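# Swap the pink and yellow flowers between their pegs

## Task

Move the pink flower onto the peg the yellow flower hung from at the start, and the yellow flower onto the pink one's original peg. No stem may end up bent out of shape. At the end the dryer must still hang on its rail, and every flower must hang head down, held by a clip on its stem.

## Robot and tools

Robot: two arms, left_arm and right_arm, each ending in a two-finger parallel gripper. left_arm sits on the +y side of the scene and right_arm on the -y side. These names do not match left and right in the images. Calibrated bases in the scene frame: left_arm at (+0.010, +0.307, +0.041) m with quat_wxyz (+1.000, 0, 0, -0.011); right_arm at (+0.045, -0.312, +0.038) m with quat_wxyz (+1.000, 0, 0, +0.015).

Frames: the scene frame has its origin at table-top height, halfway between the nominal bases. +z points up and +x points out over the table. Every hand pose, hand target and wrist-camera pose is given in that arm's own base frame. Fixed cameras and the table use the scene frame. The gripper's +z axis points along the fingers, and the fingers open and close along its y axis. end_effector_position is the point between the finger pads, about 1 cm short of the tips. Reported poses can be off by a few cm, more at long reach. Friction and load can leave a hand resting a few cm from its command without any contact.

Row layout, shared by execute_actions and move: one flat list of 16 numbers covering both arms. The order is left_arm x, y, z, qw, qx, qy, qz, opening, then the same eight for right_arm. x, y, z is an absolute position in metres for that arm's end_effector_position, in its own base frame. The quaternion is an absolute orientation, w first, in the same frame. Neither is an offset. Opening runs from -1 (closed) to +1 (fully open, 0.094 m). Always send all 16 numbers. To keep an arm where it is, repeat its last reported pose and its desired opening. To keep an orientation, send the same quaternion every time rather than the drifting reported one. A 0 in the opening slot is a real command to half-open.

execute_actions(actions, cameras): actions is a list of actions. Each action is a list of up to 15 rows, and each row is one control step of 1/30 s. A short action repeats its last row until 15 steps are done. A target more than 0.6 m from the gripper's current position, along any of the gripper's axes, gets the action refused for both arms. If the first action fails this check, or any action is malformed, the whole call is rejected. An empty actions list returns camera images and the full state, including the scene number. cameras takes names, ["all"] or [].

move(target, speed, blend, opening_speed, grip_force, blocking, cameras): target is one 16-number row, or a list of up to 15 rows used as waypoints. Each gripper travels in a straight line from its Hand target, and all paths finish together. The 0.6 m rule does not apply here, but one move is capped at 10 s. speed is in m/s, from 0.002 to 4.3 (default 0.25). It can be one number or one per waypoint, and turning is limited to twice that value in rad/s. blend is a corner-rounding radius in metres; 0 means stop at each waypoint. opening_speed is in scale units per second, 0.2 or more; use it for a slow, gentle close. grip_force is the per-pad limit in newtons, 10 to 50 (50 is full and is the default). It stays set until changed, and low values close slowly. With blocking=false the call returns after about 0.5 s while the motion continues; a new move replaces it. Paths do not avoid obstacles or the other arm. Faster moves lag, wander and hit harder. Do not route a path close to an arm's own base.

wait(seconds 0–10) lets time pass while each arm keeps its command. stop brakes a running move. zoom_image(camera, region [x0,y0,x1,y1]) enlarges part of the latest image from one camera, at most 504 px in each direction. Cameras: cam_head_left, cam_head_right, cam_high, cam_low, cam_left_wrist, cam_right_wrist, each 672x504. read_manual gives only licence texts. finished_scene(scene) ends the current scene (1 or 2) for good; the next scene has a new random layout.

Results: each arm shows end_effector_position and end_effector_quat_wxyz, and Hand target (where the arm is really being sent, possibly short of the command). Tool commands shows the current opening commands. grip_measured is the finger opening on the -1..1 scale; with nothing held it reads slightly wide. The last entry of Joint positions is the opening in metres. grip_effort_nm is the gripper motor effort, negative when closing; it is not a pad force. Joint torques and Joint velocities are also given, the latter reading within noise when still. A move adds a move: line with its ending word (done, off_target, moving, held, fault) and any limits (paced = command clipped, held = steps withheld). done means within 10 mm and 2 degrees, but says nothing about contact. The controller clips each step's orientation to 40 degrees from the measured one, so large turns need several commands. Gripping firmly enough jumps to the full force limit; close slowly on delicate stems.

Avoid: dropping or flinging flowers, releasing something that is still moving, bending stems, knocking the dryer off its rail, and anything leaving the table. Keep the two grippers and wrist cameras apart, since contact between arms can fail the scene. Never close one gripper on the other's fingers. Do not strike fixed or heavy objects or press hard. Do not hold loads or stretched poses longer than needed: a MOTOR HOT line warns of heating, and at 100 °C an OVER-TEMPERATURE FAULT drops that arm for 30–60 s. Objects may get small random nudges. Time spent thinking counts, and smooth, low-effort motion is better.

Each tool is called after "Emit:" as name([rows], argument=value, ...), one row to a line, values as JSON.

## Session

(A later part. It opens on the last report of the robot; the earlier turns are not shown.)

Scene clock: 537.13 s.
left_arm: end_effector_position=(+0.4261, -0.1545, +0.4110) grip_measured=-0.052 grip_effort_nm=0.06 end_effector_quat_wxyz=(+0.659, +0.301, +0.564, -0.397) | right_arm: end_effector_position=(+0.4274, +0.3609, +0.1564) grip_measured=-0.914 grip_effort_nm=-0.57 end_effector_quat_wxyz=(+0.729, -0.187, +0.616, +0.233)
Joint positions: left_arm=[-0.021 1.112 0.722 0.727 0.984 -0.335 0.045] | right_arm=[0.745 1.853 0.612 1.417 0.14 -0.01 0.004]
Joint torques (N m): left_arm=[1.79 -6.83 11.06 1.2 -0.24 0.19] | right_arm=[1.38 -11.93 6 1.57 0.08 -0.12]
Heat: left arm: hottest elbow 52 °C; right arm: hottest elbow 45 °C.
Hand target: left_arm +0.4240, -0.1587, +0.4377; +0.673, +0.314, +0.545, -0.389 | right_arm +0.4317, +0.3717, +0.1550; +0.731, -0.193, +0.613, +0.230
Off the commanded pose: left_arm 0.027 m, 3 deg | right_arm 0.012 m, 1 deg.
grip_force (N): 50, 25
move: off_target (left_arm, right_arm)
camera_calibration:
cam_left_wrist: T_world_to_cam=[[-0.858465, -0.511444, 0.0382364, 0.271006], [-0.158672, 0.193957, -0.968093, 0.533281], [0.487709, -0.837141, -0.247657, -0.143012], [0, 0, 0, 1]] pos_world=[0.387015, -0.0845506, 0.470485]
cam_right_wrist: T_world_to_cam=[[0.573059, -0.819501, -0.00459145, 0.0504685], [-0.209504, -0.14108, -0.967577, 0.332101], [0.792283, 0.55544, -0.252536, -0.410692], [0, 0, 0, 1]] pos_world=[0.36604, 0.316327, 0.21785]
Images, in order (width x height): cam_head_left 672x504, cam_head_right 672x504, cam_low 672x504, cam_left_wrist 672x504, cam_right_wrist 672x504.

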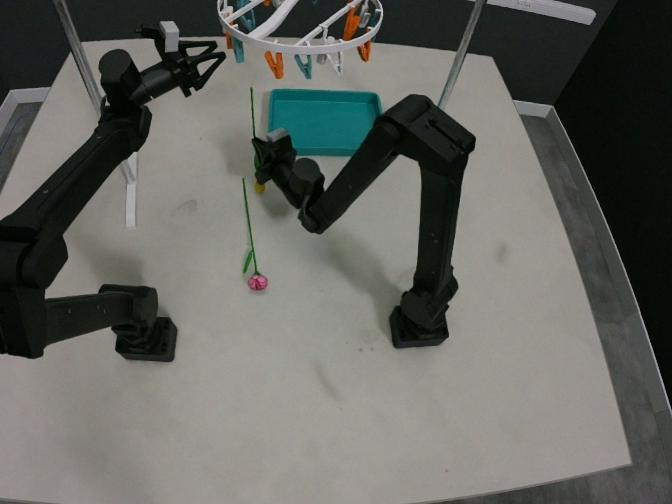

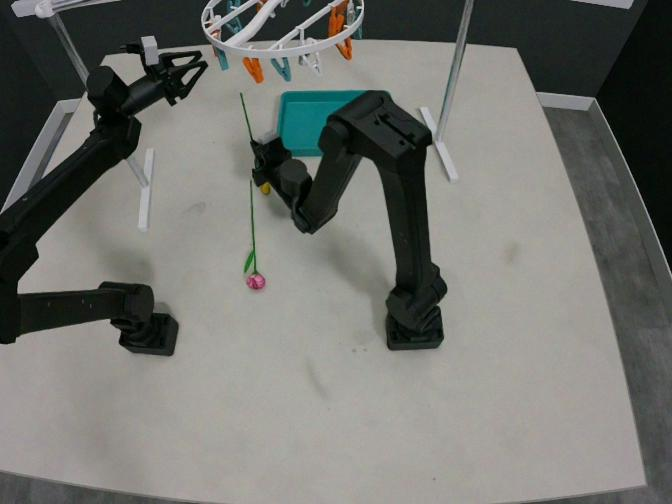

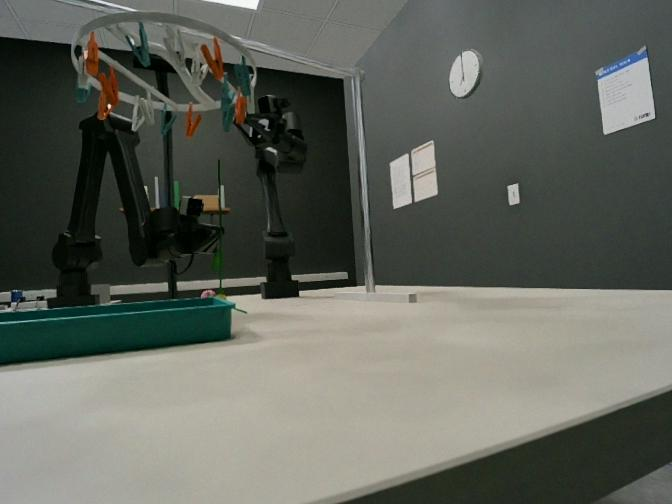

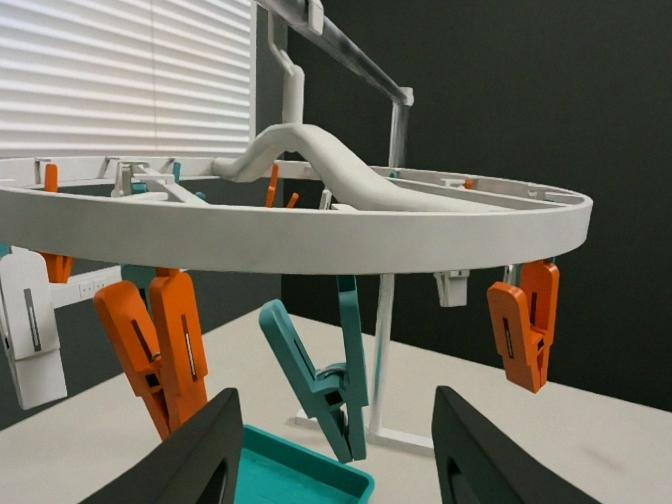

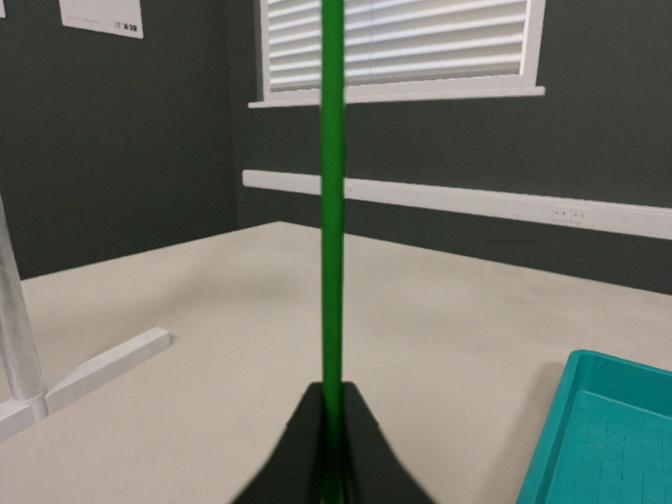

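Emit:
move(target=[0.4355,-0.1755,0.453,0.67303,0.31466,0.54501,-0.38858,0.05, 0.432,0.372,0.155,0.73059,-0.19329,0.61304,0.23035,-1], speed=0.06, cameras=["cam_left_wrist","cam_head_left","cam_head_right","cam_low"])

Emit:
zoom_image(camera="cam_left_wrist", region=[200, 260, 480, 470])

Emit:
zoom_image(camera="cam_head_right", region=[190, 20, 290, 120])

Emit:
zoom_image(camera="cam_head_left", region=[200, 20, 300, 120])

Emit:
zoom_image(camera="cam_low", region=[190, 60, 270, 180])

Scene clock: 554.53 s.
left_arm: end_effector_position=(+0.4312, -0.1698, +0.4211) grip_measured=+0.048 grip_effort_nm=0.06 end_effector_quat_wxyz=(+0.658, +0.300, +0.566, -0.396) | right_arm: end_effector_position=(+0.4274, +0.3609, +0.1564) grip_measured=-0.914 grip_effort_nm=-0.57 end_effector_quat_wxyz=(+0.729, -0.187, +0.616, +0.233)
Joint positions: left_arm=[-0.066 1.112 0.757 0.663 0.942 -0.306 0.049] | right_arm=[0.745 1.853 0.612 1.417 0.14 -0.01 0.004]
Joint torques (N m): left_arm=[1.73 -5.95 12.53 1.29 -0.22 0.16] | right_arm=[1.44 -11.93 6.04 1.51 0.09 -0.11]
Heat: left arm: hottest elbow 53 °C; right arm: hottest elbow 44 °C.
Hand target: left_arm +0.4335, -0.1748, +0.4524; +0.673, +0.314, +0.545, -0.389 | right_arm +0.4317, +0.3717, +0.1550; +0.731, -0.193, +0.613, +0.230
Off the commanded pose: left_arm 0.033 m, 4 deg | right_arm 0.012 m, 1 deg.
grip_force (N): 50, 25
move: off_target (left_arm, right_arm)
camera_calibration:
cam_left_wrist: T_world_to_cam=[[-0.85773, -0.512487, 0.0406932, 0.265568], [-0.16309, 0.196182, -0.96691, 0.548577], [0.487545, -0.835985, -0.251852, -0.153748], [0, 0, 0, 1]] pos_world=[0.392212, -0.100052, 0.480895]
Images, in order (width x height): cam_head_left 672x504, cam_head_right 672x504, cam_low 672x504, cam_left_wrist 672x504.

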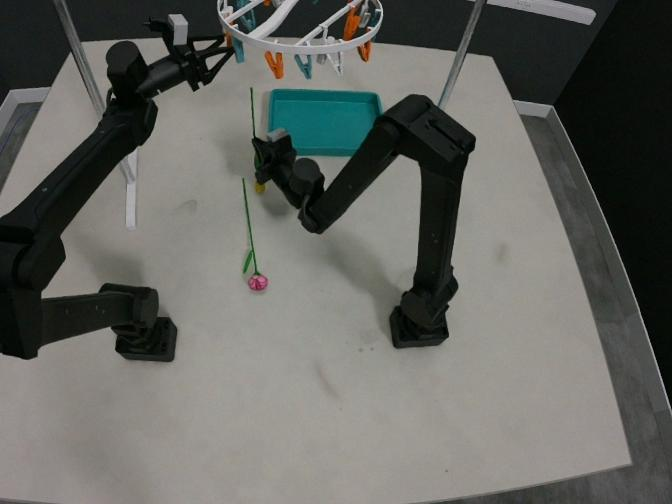

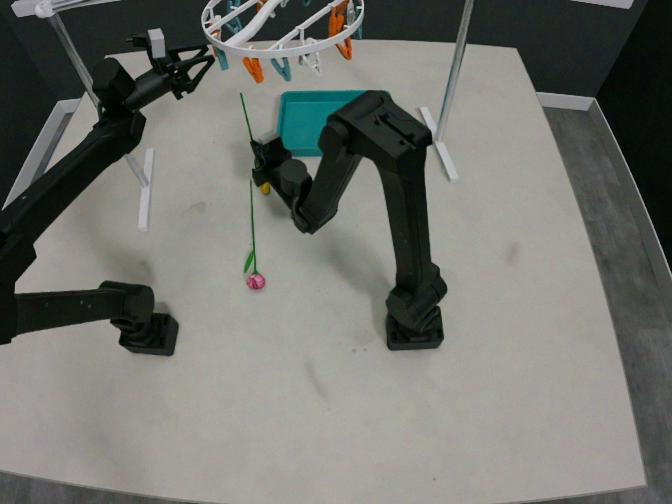

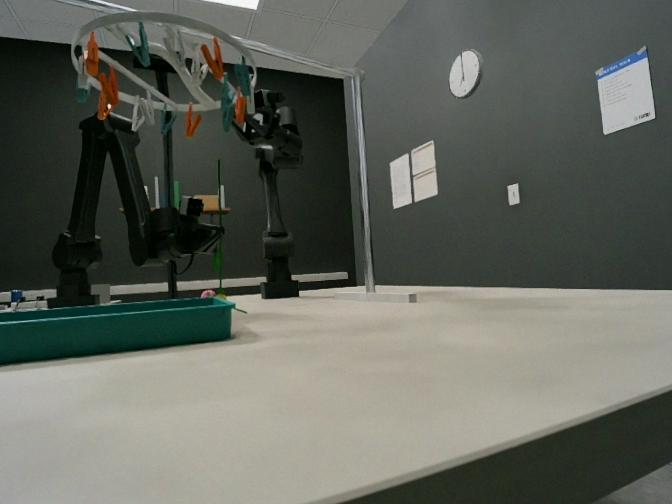

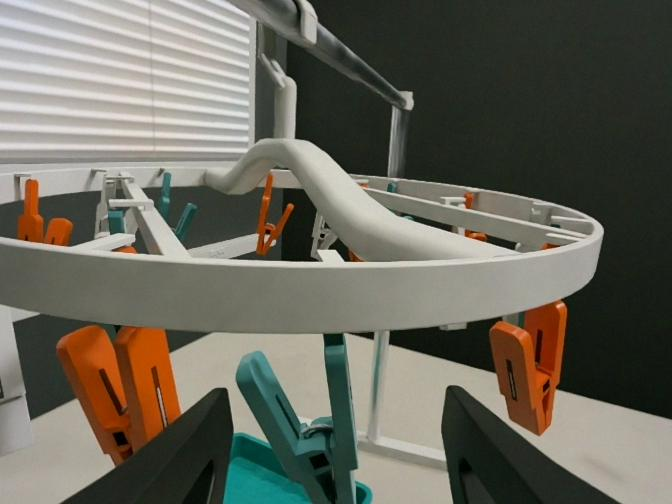

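Scaled by 1.800 from the camera's 672x504 image, which has a finer 960x720 frame.

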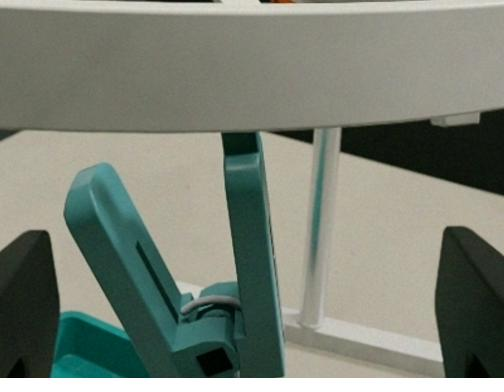

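Scaled by 5.040 from the camera's 672x504 image, which has a finer 960x720 frame.

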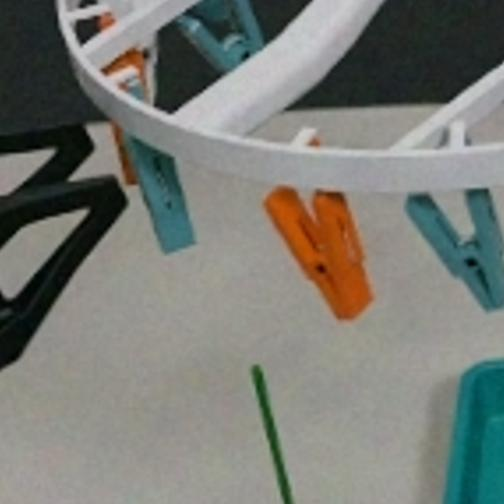

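Scaled by 5.040 from the camera's 672x504 image, which has a finer 960x720 frame.

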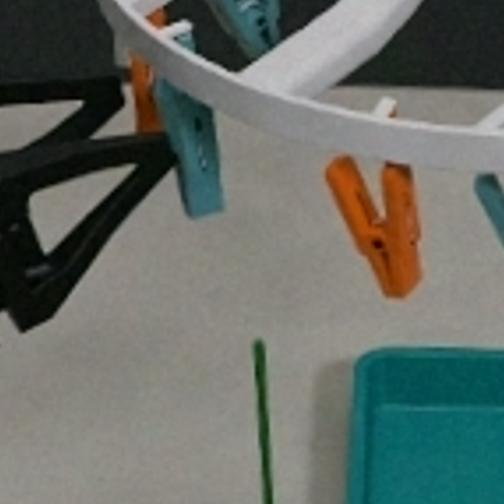

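Scaled by 4.200 from the camera's 672x504 image, which has a finer 960x720 frame.

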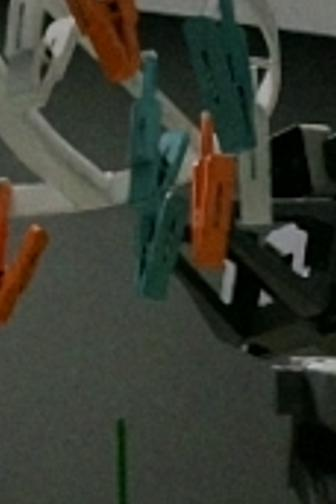

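Emit:
move(target=[0.4425,-0.1742,0.453,0.67303,0.31466,0.54501,-0.38858,0.1, 0.432,0.372,0.155,0.73059,-0.19329,0.61304,0.23035,-1], speed=0.06, cameras=["cam_left_wrist"])

Emit:
zoom_image(camera="cam_left_wrist", region=[200, 260, 480, 470])

Scene clock: 588.37 s.
left_arm: end_effector_position=(+0.4344, -0.1700, +0.4258) grip_measured=+0.098 grip_effort_nm=0.06 end_effector_quat_wxyz=(+0.660, +0.302, +0.563, -0.395) | right_arm: end_effector_position=(+0.4274, +0.3609, +0.1564) grip_measured=-0.914 grip_effort_nm=-0.57 end_effector_quat_wxyz=(+0.729, -0.187, +0.616, +0.233)
Joint positions: left_arm=[-0.066 1.119 0.772 0.663 0.942 -0.306 0.052] | right_arm=[0.745 1.853 0.612 1.417 0.14 -0.01 0.004]
Joint torques (N m): left_arm=[2.08 -4.95 12.52 1.57 -0.06 0.15] | right_arm=[1.32 -11.99 6.02 1.52 0.09 -0.11]
Heat: left arm: hottest elbow 65 °C; right arm: hottest elbow 44 °C.
Hand target: left_arm +0.4407, -0.1736, +0.4524; +0.673, +0.314, +0.545, -0.389 | right_arm +0.4317, +0.3717, +0.1550; +0.731, -0.193, +0.613, +0.230
Off the commanded pose: left_arm 0.029 m, 3 deg | right_arm 0.012 m, 1 deg.
grip_force (N): 50, 25
move: off_target (left_arm, right_arm)
camera_calibration:
cam_left_wrist: T_world_to_cam=[[-0.857942, -0.512621, 0.0339864, 0.271015], [-0.155508, 0.196074, -0.96818, 0.550924], [0.489646, -0.835927, -0.247937, -0.156901], [0, 0, 0, 1]] pos_world=[0.395014, -0.100252, 0.485281]
Images, in order (width x height): cam_left_wrist 672x504.

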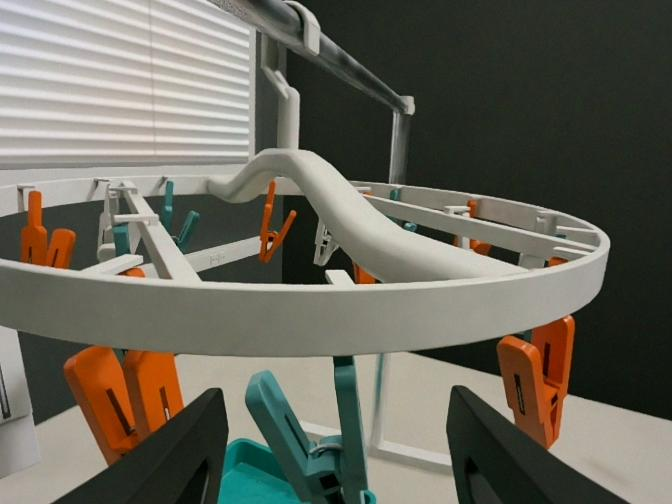

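Scaled by 1.800 from the camera's 672x504 image, which has a finer 960x720 frame.

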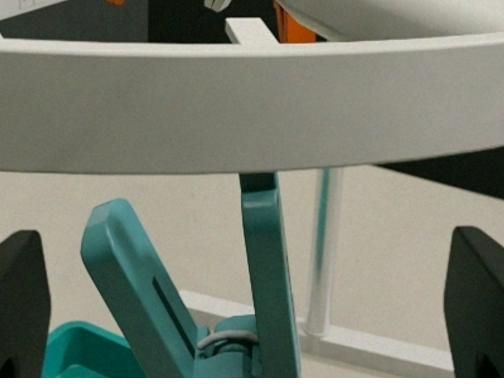

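Emit:
move(target=[0.4485,-0.1855,0.4485,0.66488,0.32039,0.55493,-0.38387,0.1, 0.432,0.372,0.155,0.73059,-0.19329,0.61304,0.23035,-1], speed=0.06, cameras=["cam_left_wrist"])

Emit:
zoom_image(camera="cam_left_wrist", region=[200, 280, 480, 490])

Scene clock: 595.00 s.
left_arm: end_effector_position=(+0.4399, -0.1792, +0.4217) grip_measured=+0.098 grip_effort_nm=0.06 end_effector_quat_wxyz=(+0.653, +0.309, +0.572, -0.390) | right_arm: end_effector_position=(+0.4274, +0.3609, +0.1564) grip_measured=-0.914 grip_effort_nm=-0.57 end_effector_quat_wxyz=(+0.729, -0.187, +0.616, +0.233)
Joint positions: left_arm=[-0.088 1.129 0.791 0.601 0.928 -0.256 0.052] | right_arm=[0.745 1.853 0.612 1.417 0.14 -0.01 0.004]
Joint torques (N m): left_arm=[1.73 -5.19 12.68 1.31 -0.2 0.17] | right_arm=[1.26 -11.87 6 1.59 0.07 -0.12]
Heat: left arm: hottest elbow 64 °C; right arm: hottest elbow 44 °C.
Hand target: left_arm +0.4466, -0.1849, +0.4480; +0.665, +0.320, +0.555, -0.384 | right_arm +0.4317, +0.3717, +0.1550; +0.731, -0.193, +0.613, +0.230
Off the commanded pose: left_arm 0.029 m, 3 deg | right_arm 0.012 m, 1 deg.
grip_force (N): 50, 25
move: off_target (left_arm, right_arm)
camera_calibration:
cam_left_wrist: T_world_to_cam=[[-0.858233, -0.51241, 0.0295316, 0.273124], [-0.164927, 0.220834, -0.961266, 0.555357], [0.48604, -0.82986, -0.274037, -0.154546], [0, 0, 0, 1]] pos_world=[0.401113, -0.110942, 0.483428]
Images, in order (width x height): cam_left_wrist 672x504.

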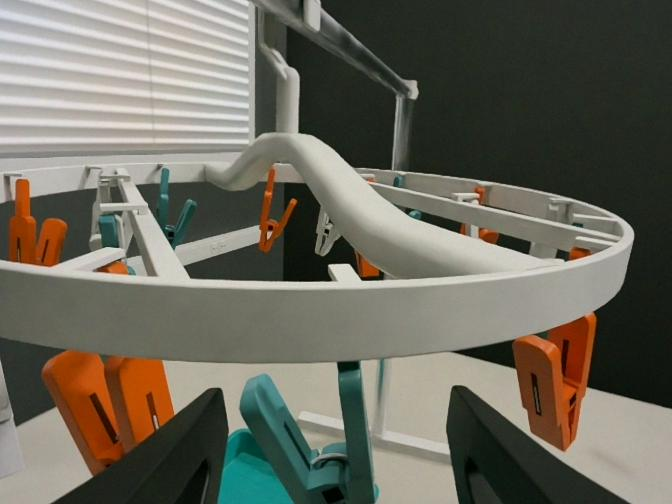

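Scaled by 1.800 from the camera's 672x504 image, which has a finer 960x720 frame.

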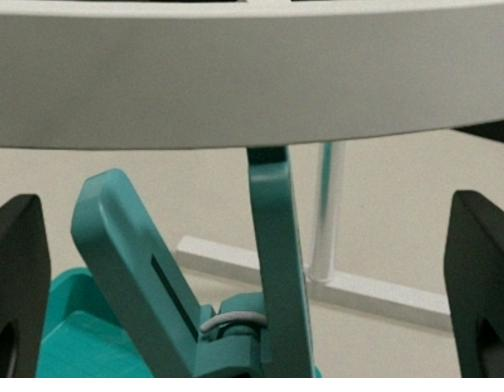

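Emit:
move([
  [0.4505,-0.1885,0.4485,0.66488,0.32039,0.55493,-0.38387,0.1, 0.432,0.372,0.155,0.73059,-0.19329,0.61304,0.23035,-1],
  [0.4505,-0.1885,0.4485,0.66488,0.32039,0.55493,-0.38387,-0.72, 0.432,0.372,0.155,0.73059,-0.19329,0.61304,0.23035,-1],
], speed=0.06, opening_speed=0.6, grip_force=[50,25], cameras=["cam_left_wrist","cam_low","cam_head_left","cam_head_right"])

Emit:
zoom_image(camera="cam_left_wrist", region=[200, 280, 480, 490])

Emit:
zoom_image(camera="cam_low", region=[190, 60, 270, 180])

Emit:
zoom_image(camera="cam_head_right", region=[190, 20, 290, 120])

Emit:
zoom_image(camera="cam_head_left", region=[200, 20, 300, 120])

Scene clock: 603.40 s.
left_arm: end_effector_position=(+0.4426, -0.1819, +0.4220) grip_measured=-0.717 grip_effort_nm=-0.12 end_effector_quat_wxyz=(+0.654, +0.308, +0.572, -0.388) | right_arm: end_effector_position=(+0.4274, +0.3609, +0.1564) grip_measured=-0.914 grip_effort_nm=-0.57 end_effector_quat_wxyz=(+0.729, -0.187, +0.616, +0.233)
Joint positions: left_arm=[-0.096 1.136 0.798 0.598 0.918 -0.25 0.013] | right_arm=[0.745 1.853 0.612 1.417 0.14 -0.01 0.004]
Joint torques (N m): left_arm=[1.79 -5.36 12.66 1.35 -0.08 0.16] | right_arm=[1.32 -11.87 6.04 1.57 0.08 -0.12]
Heat: left arm: hottest elbow 67 °C; right arm: hottest elbow 44 °C.
Hand target: left_arm +0.4487, -0.1879, +0.4481; +0.665, +0.320, +0.555, -0.384 | right_arm +0.4317, +0.3717, +0.1550; +0.731, -0.193, +0.613, +0.230
Off the commanded pose: left_arm 0.028 m, 3 deg | right_arm 0.012 m, 1 deg.
grip_force (N): 50, 25
move: off_target (left_arm, right_arm); target 2's new opening was sent with left_arm's hand 0.029 m and 3 deg from that target
camera_calibration:
cam_left_wrist: T_world_to_cam=[[-0.856644, -0.515115, 0.0285814, 0.273334], [-0.164885, 0.22087, -0.961265, 0.556567], [0.488849, -0.828174, -0.274141, -0.158925], [0, 0, 0, 1]] pos_world=[0.403609, -0.113748, 0.483628]
Images, in order (width x height): cam_head_left 672x504, cam_head_right 672x504, cam_low 672x504, cam_left_wrist 672x504.

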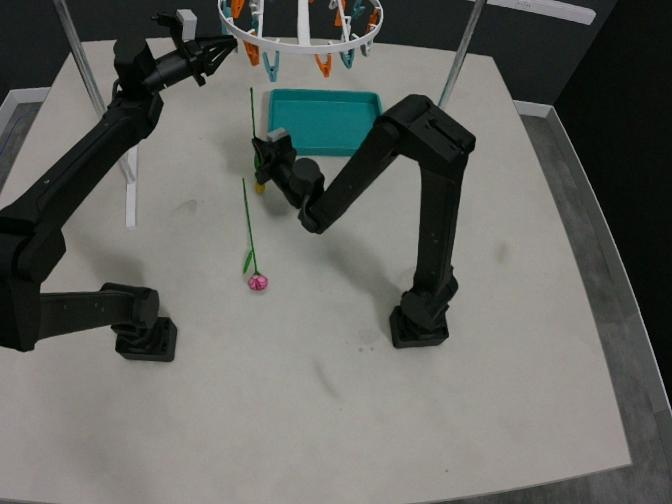

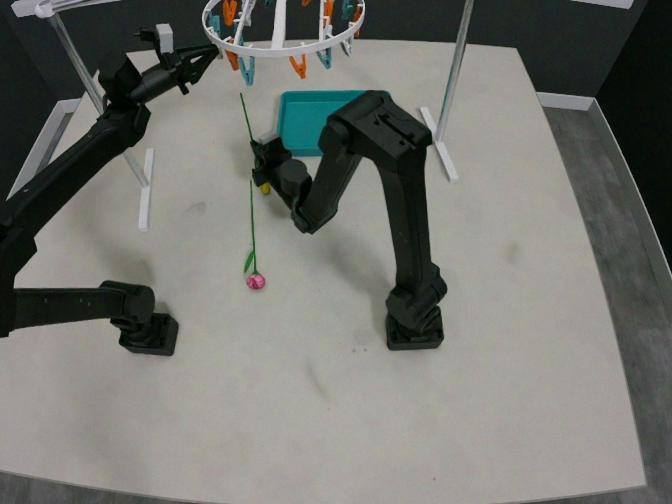

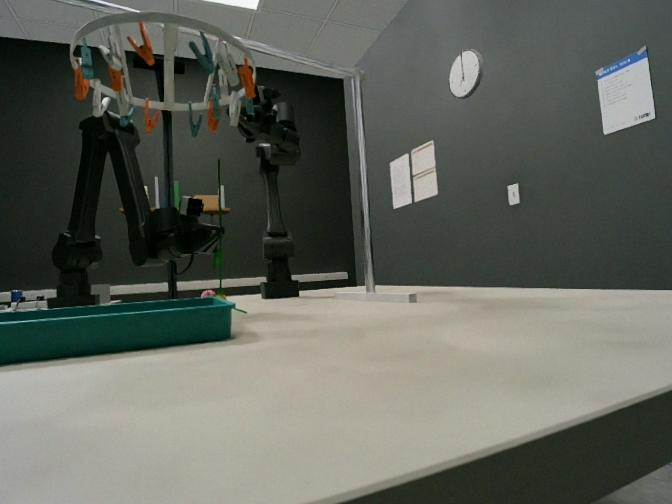

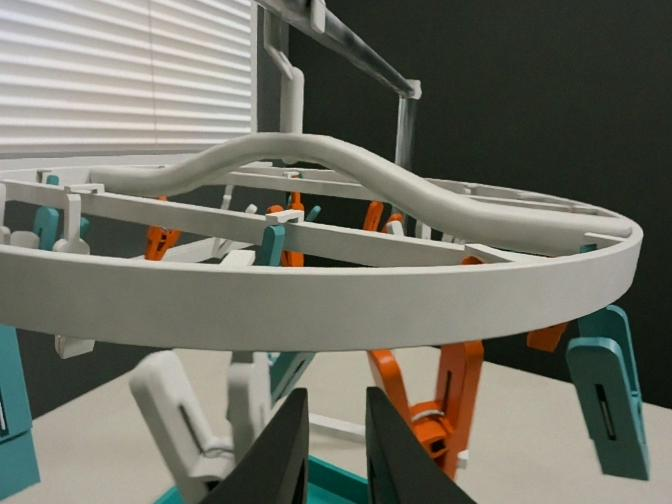

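Scaled by 1.800 from the camera's 672x504 image, which has a finer 960x720 frame.

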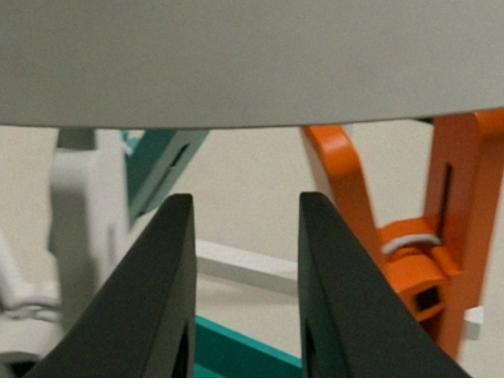

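Scaled by 4.200 from the camera's 672x504 image, which has a finer 960x720 frame.

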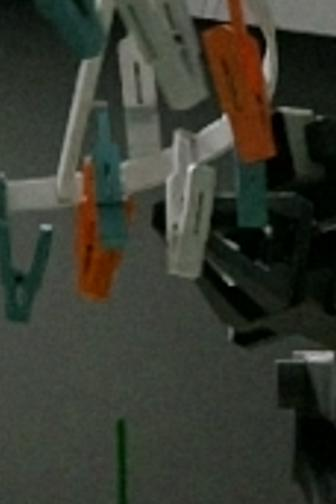

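Scaled by 5.040 from the camera's 672x504 image, which has a finer 960x720 frame.

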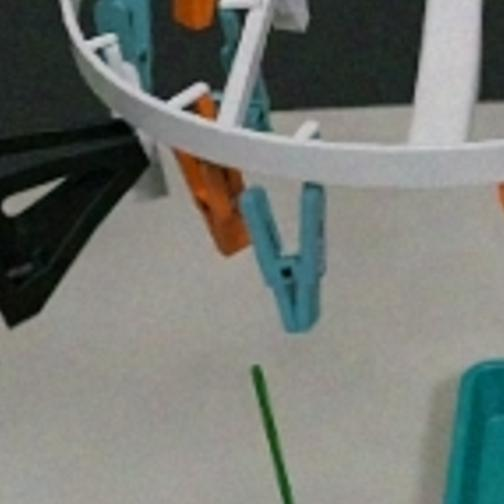

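Scaled by 5.040 from the camera's 672x504 image, which has a finer 960x720 frame.

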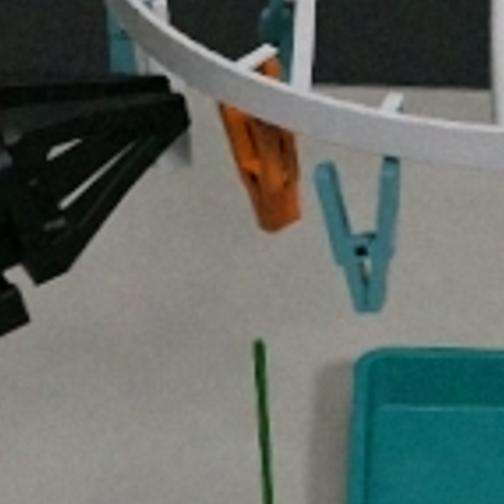

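Emit:
move([
  [0.4405,-0.1712,0.44,0.66488,0.32039,0.55493,-0.38387,-0.72, 0.432,0.372,0.155,0.73059,-0.19329,0.61304,0.23035,-1],
  [0.385,-0.075,0.40,0.66488,0.32039,0.55493,-0.38387,-0.72, 0.432,0.372,0.155,0.73059,-0.19329,0.61304,0.23035,-1],
], speed=[0.08,0.2], blend=[0.01,0], cameras=["cam_left_wrist","cam_low","cam_head_left","cam_head_right","cam_high"])

Emit:
zoom_image(camera="cam_head_right", region=[190, 0, 390, 120])

Emit:
zoom_image(camera="cam_high", region=[210, 90, 470, 340])

Scene clock: 622.00 s.
left_arm: end_effector_position=(+0.3825, -0.0796, +0.4021) grip_measured=-0.718 grip_effort_nm=-0.12 end_effector_quat_wxyz=(+0.664, +0.324, +0.554, -0.385) | right_arm: end_effector_position=(+0.4274, +0.3609, +0.1564) grip_measured=-0.914 grip_effort_nm=-0.57 end_effector_quat_wxyz=(+0.729, -0.187, +0.616, +0.233)
Joint positions: left_arm=[0.23 1.066 0.624 1.01 1.235 -0.539 0.013] | right_arm=[0.745 1.853 0.612 1.417 0.14 -0.01 0.004]
Joint torques (N m): left_arm=[3.43 -3.66 7.69 2.02 -0.16 -0.07] | right_arm=[1.38 -11.87 6.02 1.55 0.08 -0.12]
Heat: left arm: hottest elbow 69 °C; right arm: hottest elbow 44 °C.
Hand target: left_arm +0.3850, -0.0750, +0.3999; +0.665, +0.320, +0.555, -0.383 | right_arm +0.4317, +0.3717, +0.1550; +0.731, -0.193, +0.613, +0.230
Off the commanded pose: left_arm 0.006 m, 0 deg | right_arm 0.012 m, 1 deg.
grip_force (N): 50, 25
move: off_target (right_arm)
camera_calibration:
cam_left_wrist: T_world_to_cam=[[-0.865392, -0.500825, -0.0164282, 0.297679], [-0.112951, 0.226903, -0.967345, 0.488067], [0.488199, -0.835278, -0.252929, -0.0592121], [0, 0, 0, 1]] pos_world=[0.341645, -0.0111172, 0.462044]
Images, in order (width x height): cam_head_left 672x504, cam_head_right 672x504, cam_high 672x504, cam_low 672x504, cam_left_wrist 672x504.

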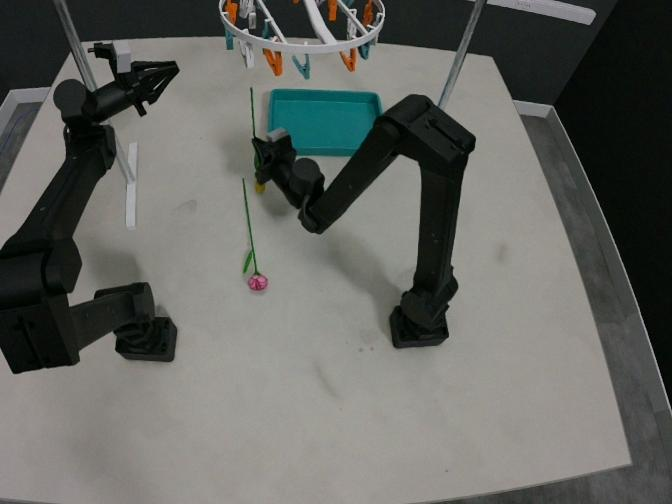

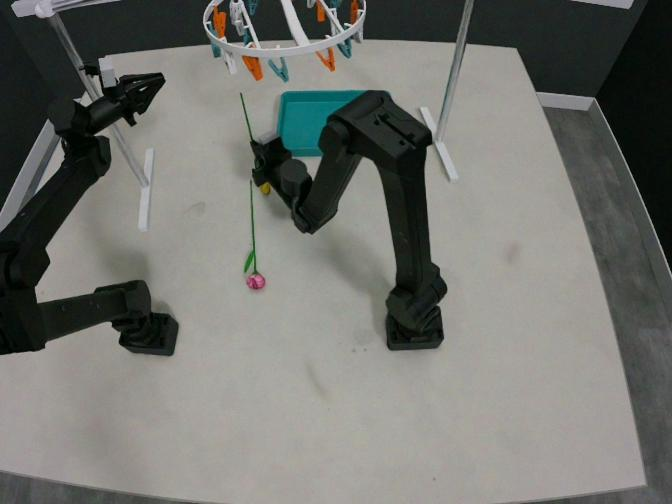

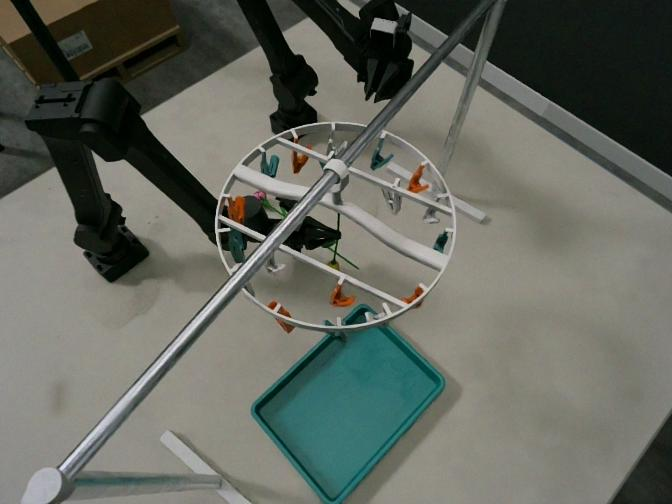

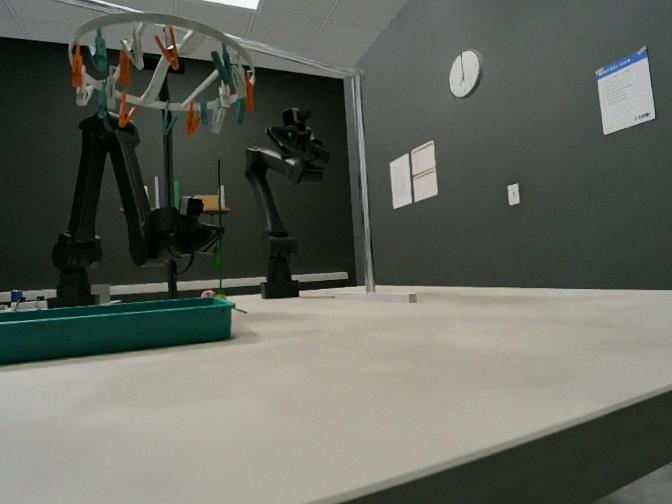

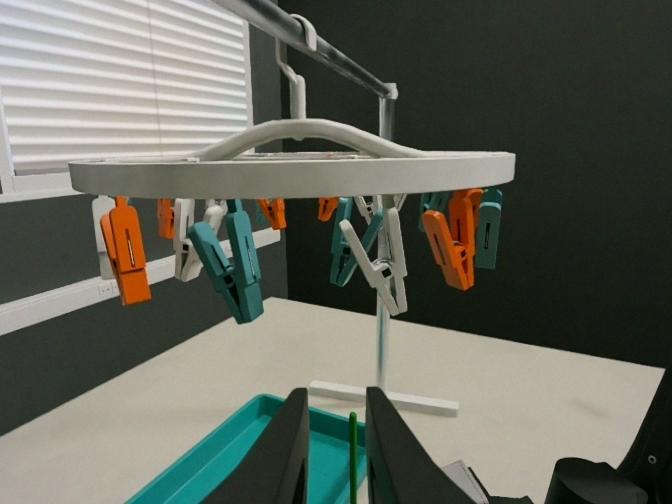

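Scaled by 2.520 from the camera's 672x504 image, which has a finer 960x720 frame.

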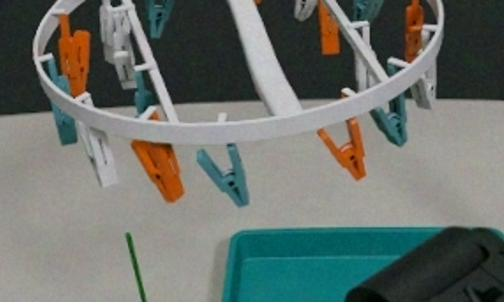

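Scaled by 1.938 from the camera's 672x504 image, which has a finer 960x720 frame.

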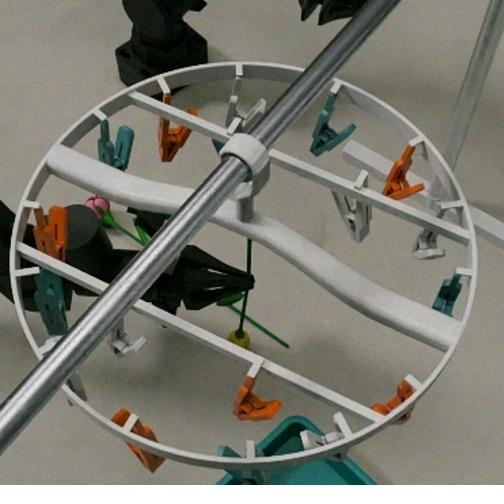

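Emit:
wait(seconds=1, cameras=["cam_head_right","cam_high"])

Emit:
zoom_image(camera="cam_head_right", region=[190, 0, 390, 120])

Emit:
zoom_image(camera="cam_high", region=[210, 90, 470, 340])

Scene clock: 625.87 s.
left_arm: end_effector_position=(+0.3825, -0.0796, +0.4021) grip_measured=-0.718 grip_effort_nm=-0.12 end_effector_quat_wxyz=(+0.664, +0.324, +0.554, -0.385) | right_arm: end_effector_position=(+0.4274, +0.3609, +0.1564) grip_measured=-0.914 grip_effort_nm=-0.57 end_effector_quat_wxyz=(+0.729, -0.187, +0.616, +0.233)
Joint positions: left_arm=[0.23 1.066 0.624 1.01 1.235 -0.539 0.013] | right_arm=[0.745 1.853 0.612 1.417 0.14 -0.01 0.004]
Joint torques (N m): left_arm=[3.43 -3.66 7.68 1.96 -0.16 -0.06] | right_arm=[1.14 -11.87 6 1.57 0.07 -0.11]
Heat: left arm: hottest elbow 68 °C; right arm: hottest elbow 44 °C.
Hand target: left_arm +0.3850, -0.0750, +0.3999; +0.665, +0.320, +0.555, -0.383 | right_arm +0.4317, +0.3717, +0.1550; +0.731, -0.193, +0.613, +0.230
Tool commands: left_gripper/opening=-0.72 right_gripper/opening=-1.0
Off the commanded pose: left_arm 0.006 m, 0 deg | right_arm 0.012 m, 1 deg.
grip_force (N): 50, 25
wait: 1.00 s; at rest from the start
Images, in order (width x height): cam_head_right 672x504, cam_high 672x504.

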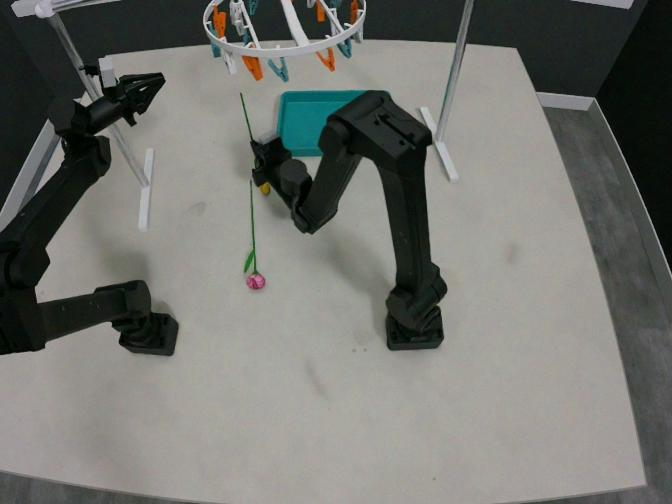

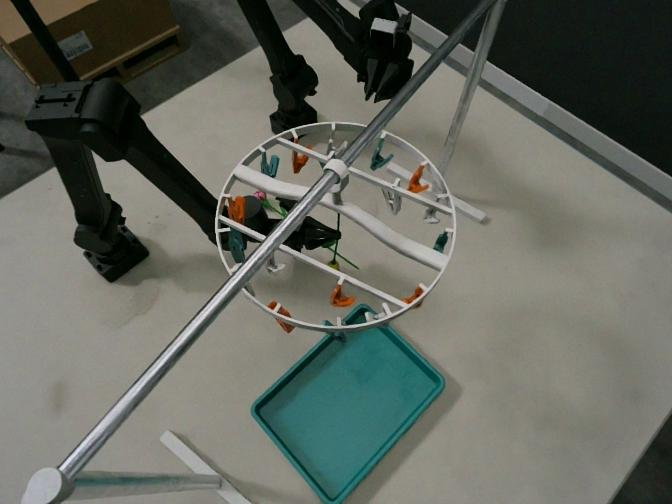

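Scaled by 2.520 from the camera's 672x504 image, which has a finer 960x720 frame.

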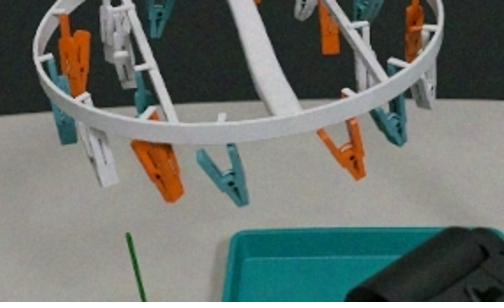

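Scaled by 1.938 from the camera's 672x504 image, which has a finer 960x720 frame.

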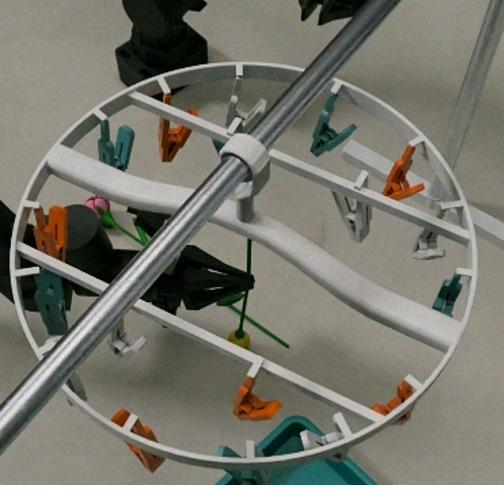

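Emit:
move(target=[0.39,-0.178,0.418,0.66488,0.32039,0.55493,-0.38387,-1, 0.432,0.372,0.15,0.73059,-0.19329,0.61304,0.23035,-1], speed=0.15, cameras=["cam_left_wrist","cam_head_right"])

Emit:
zoom_image(camera="cam_left_wrist", region=[200, 200, 560, 470])

Scene clock: 683.83 s.
left_arm: end_effector_position=(+0.3898, -0.1735, +0.3889) grip_measured=-0.997 grip_effort_nm=-0.17 end_effector_quat_wxyz=(+0.649, +0.307, +0.575, -0.391) | right_arm: end_effector_position=(+0.4293, +0.3626, +0.1557) grip_measured=-0.914 grip_effort_nm=-0.57 end_effector_quat_wxyz=(+0.730, -0.187, +0.615, +0.233)
Joint positions: left_arm=[-0.084 1.005 0.624 0.636 0.933 -0.258 0] | right_arm=[0.745 1.86 0.619 1.417 0.14 -0.011 0.004]
Joint torques (N m): left_arm=[1.79 -5.36 11.49 1.35 -0.2 0.17] | right_arm=[1.14 -11.11 5.53 2.19 0.08 -0.11]
Heat: left arm: hottest elbow 58 °C; right arm: hottest elbow 43 °C.
Hand target: left_arm +0.3887, -0.1775, +0.4176; +0.665, +0.320, +0.555, -0.384 | right_arm +0.4317, +0.3717, +0.1500; +0.731, -0.193, +0.613, +0.230
Off the commanded pose: left_arm 0.029 m, 3 deg | right_arm 0.011 m, 1 deg.
grip_force (N): 50, 25
move: off_target (left_arm, right_arm)
camera_calibration:
cam_left_wrist: T_world_to_cam=[[-0.858128, -0.511969, 0.0387802, 0.230441], [-0.175676, 0.221805, -0.959135, 0.517748], [0.482446, -0.829874, -0.280278, -0.130599], [0, 0, 0, 1]] pos_world=[0.351711, -0.105241, 0.45105]
Images, in order (width x height): cam_head_right 672x504, cam_left_wrist 672x504.

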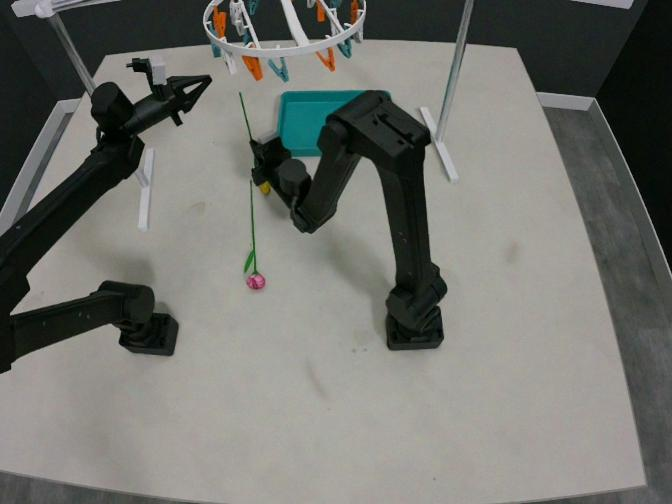

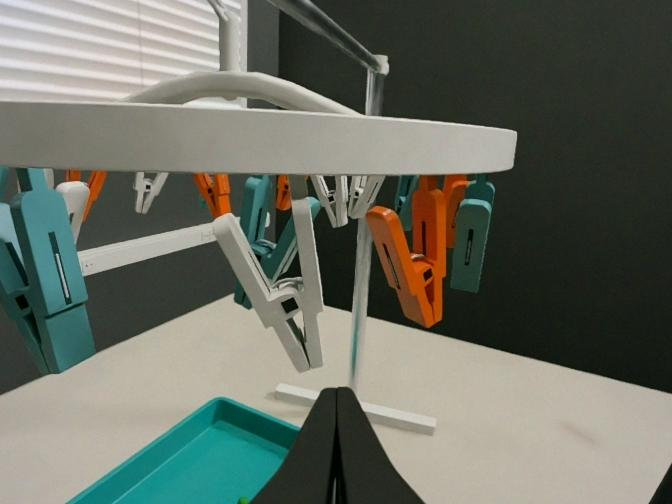

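Scaled by 1.400 from the camera's 672x504 image, which has a finer 960x720 frame.

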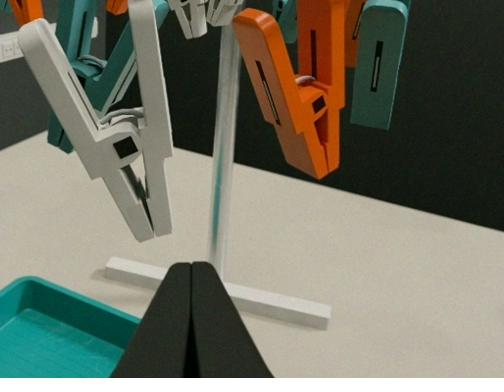

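Emit:
move(target=[0.4042,-0.2141,0.4335,0.66488,0.32039,0.55493,-0.38387,-1, 0.432,0.372,0.15,0.73059,-0.19329,0.61304,0.23035,-1], speed=0.08, cameras=["cam_left_wrist"])

Scene clock: 691.23 s.
left_arm: end_effector_position=(+0.3967, -0.2075, +0.4053) grip_measured=-0.997 grip_effort_nm=-0.17 end_effector_quat_wxyz=(+0.652, +0.310, +0.572, -0.389) | right_arm: end_effector_position=(+0.4293, +0.3626, +0.1557) grip_measured=-0.914 grip_effort_nm=-0.57 end_effector_quat_wxyz=(+0.730, -0.187, +0.615, +0.233)
Joint positions: left_arm=[-0.19 1.021 0.683 0.566 0.831 -0.211 0] | right_arm=[0.745 1.86 0.619 1.417 0.14 -0.011 0.004]
Joint torques (N m): left_arm=[1.73 -4.01 12.7 1.37 -0.17 0.16] | right_arm=[1.2 -11.11 5.52 2.17 0.07 -0.1]
Heat: left arm: hottest elbow 60 °C; right arm: hottest elbow 42 °C.
Hand target: left_arm +0.4025, -0.2132, +0.4329; +0.665, +0.320, +0.555, -0.384 | right_arm +0.4317, +0.3717, +0.1500; +0.731, -0.193, +0.613, +0.230
Off the commanded pose: left_arm 0.030 m, 3 deg | right_arm 0.011 m, 1 deg.
grip_force (N): 50, 25
move: off_target (left_arm, right_arm)
camera_calibration:
cam_left_wrist: T_world_to_cam=[[-0.858498, -0.512065, 0.0277525, 0.222931], [-0.165316, 0.225119, -0.960204, 0.539335], [0.485439, -0.828922, -0.277917, -0.159581], [0, 0, 0, 1]] pos_world=[0.358013, -0.13954, 0.467334]
Images, in order (width x height): cam_left_wrist 672x504.

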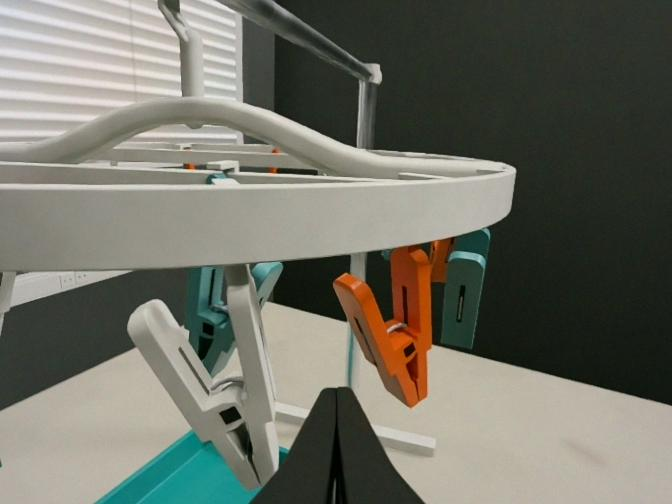

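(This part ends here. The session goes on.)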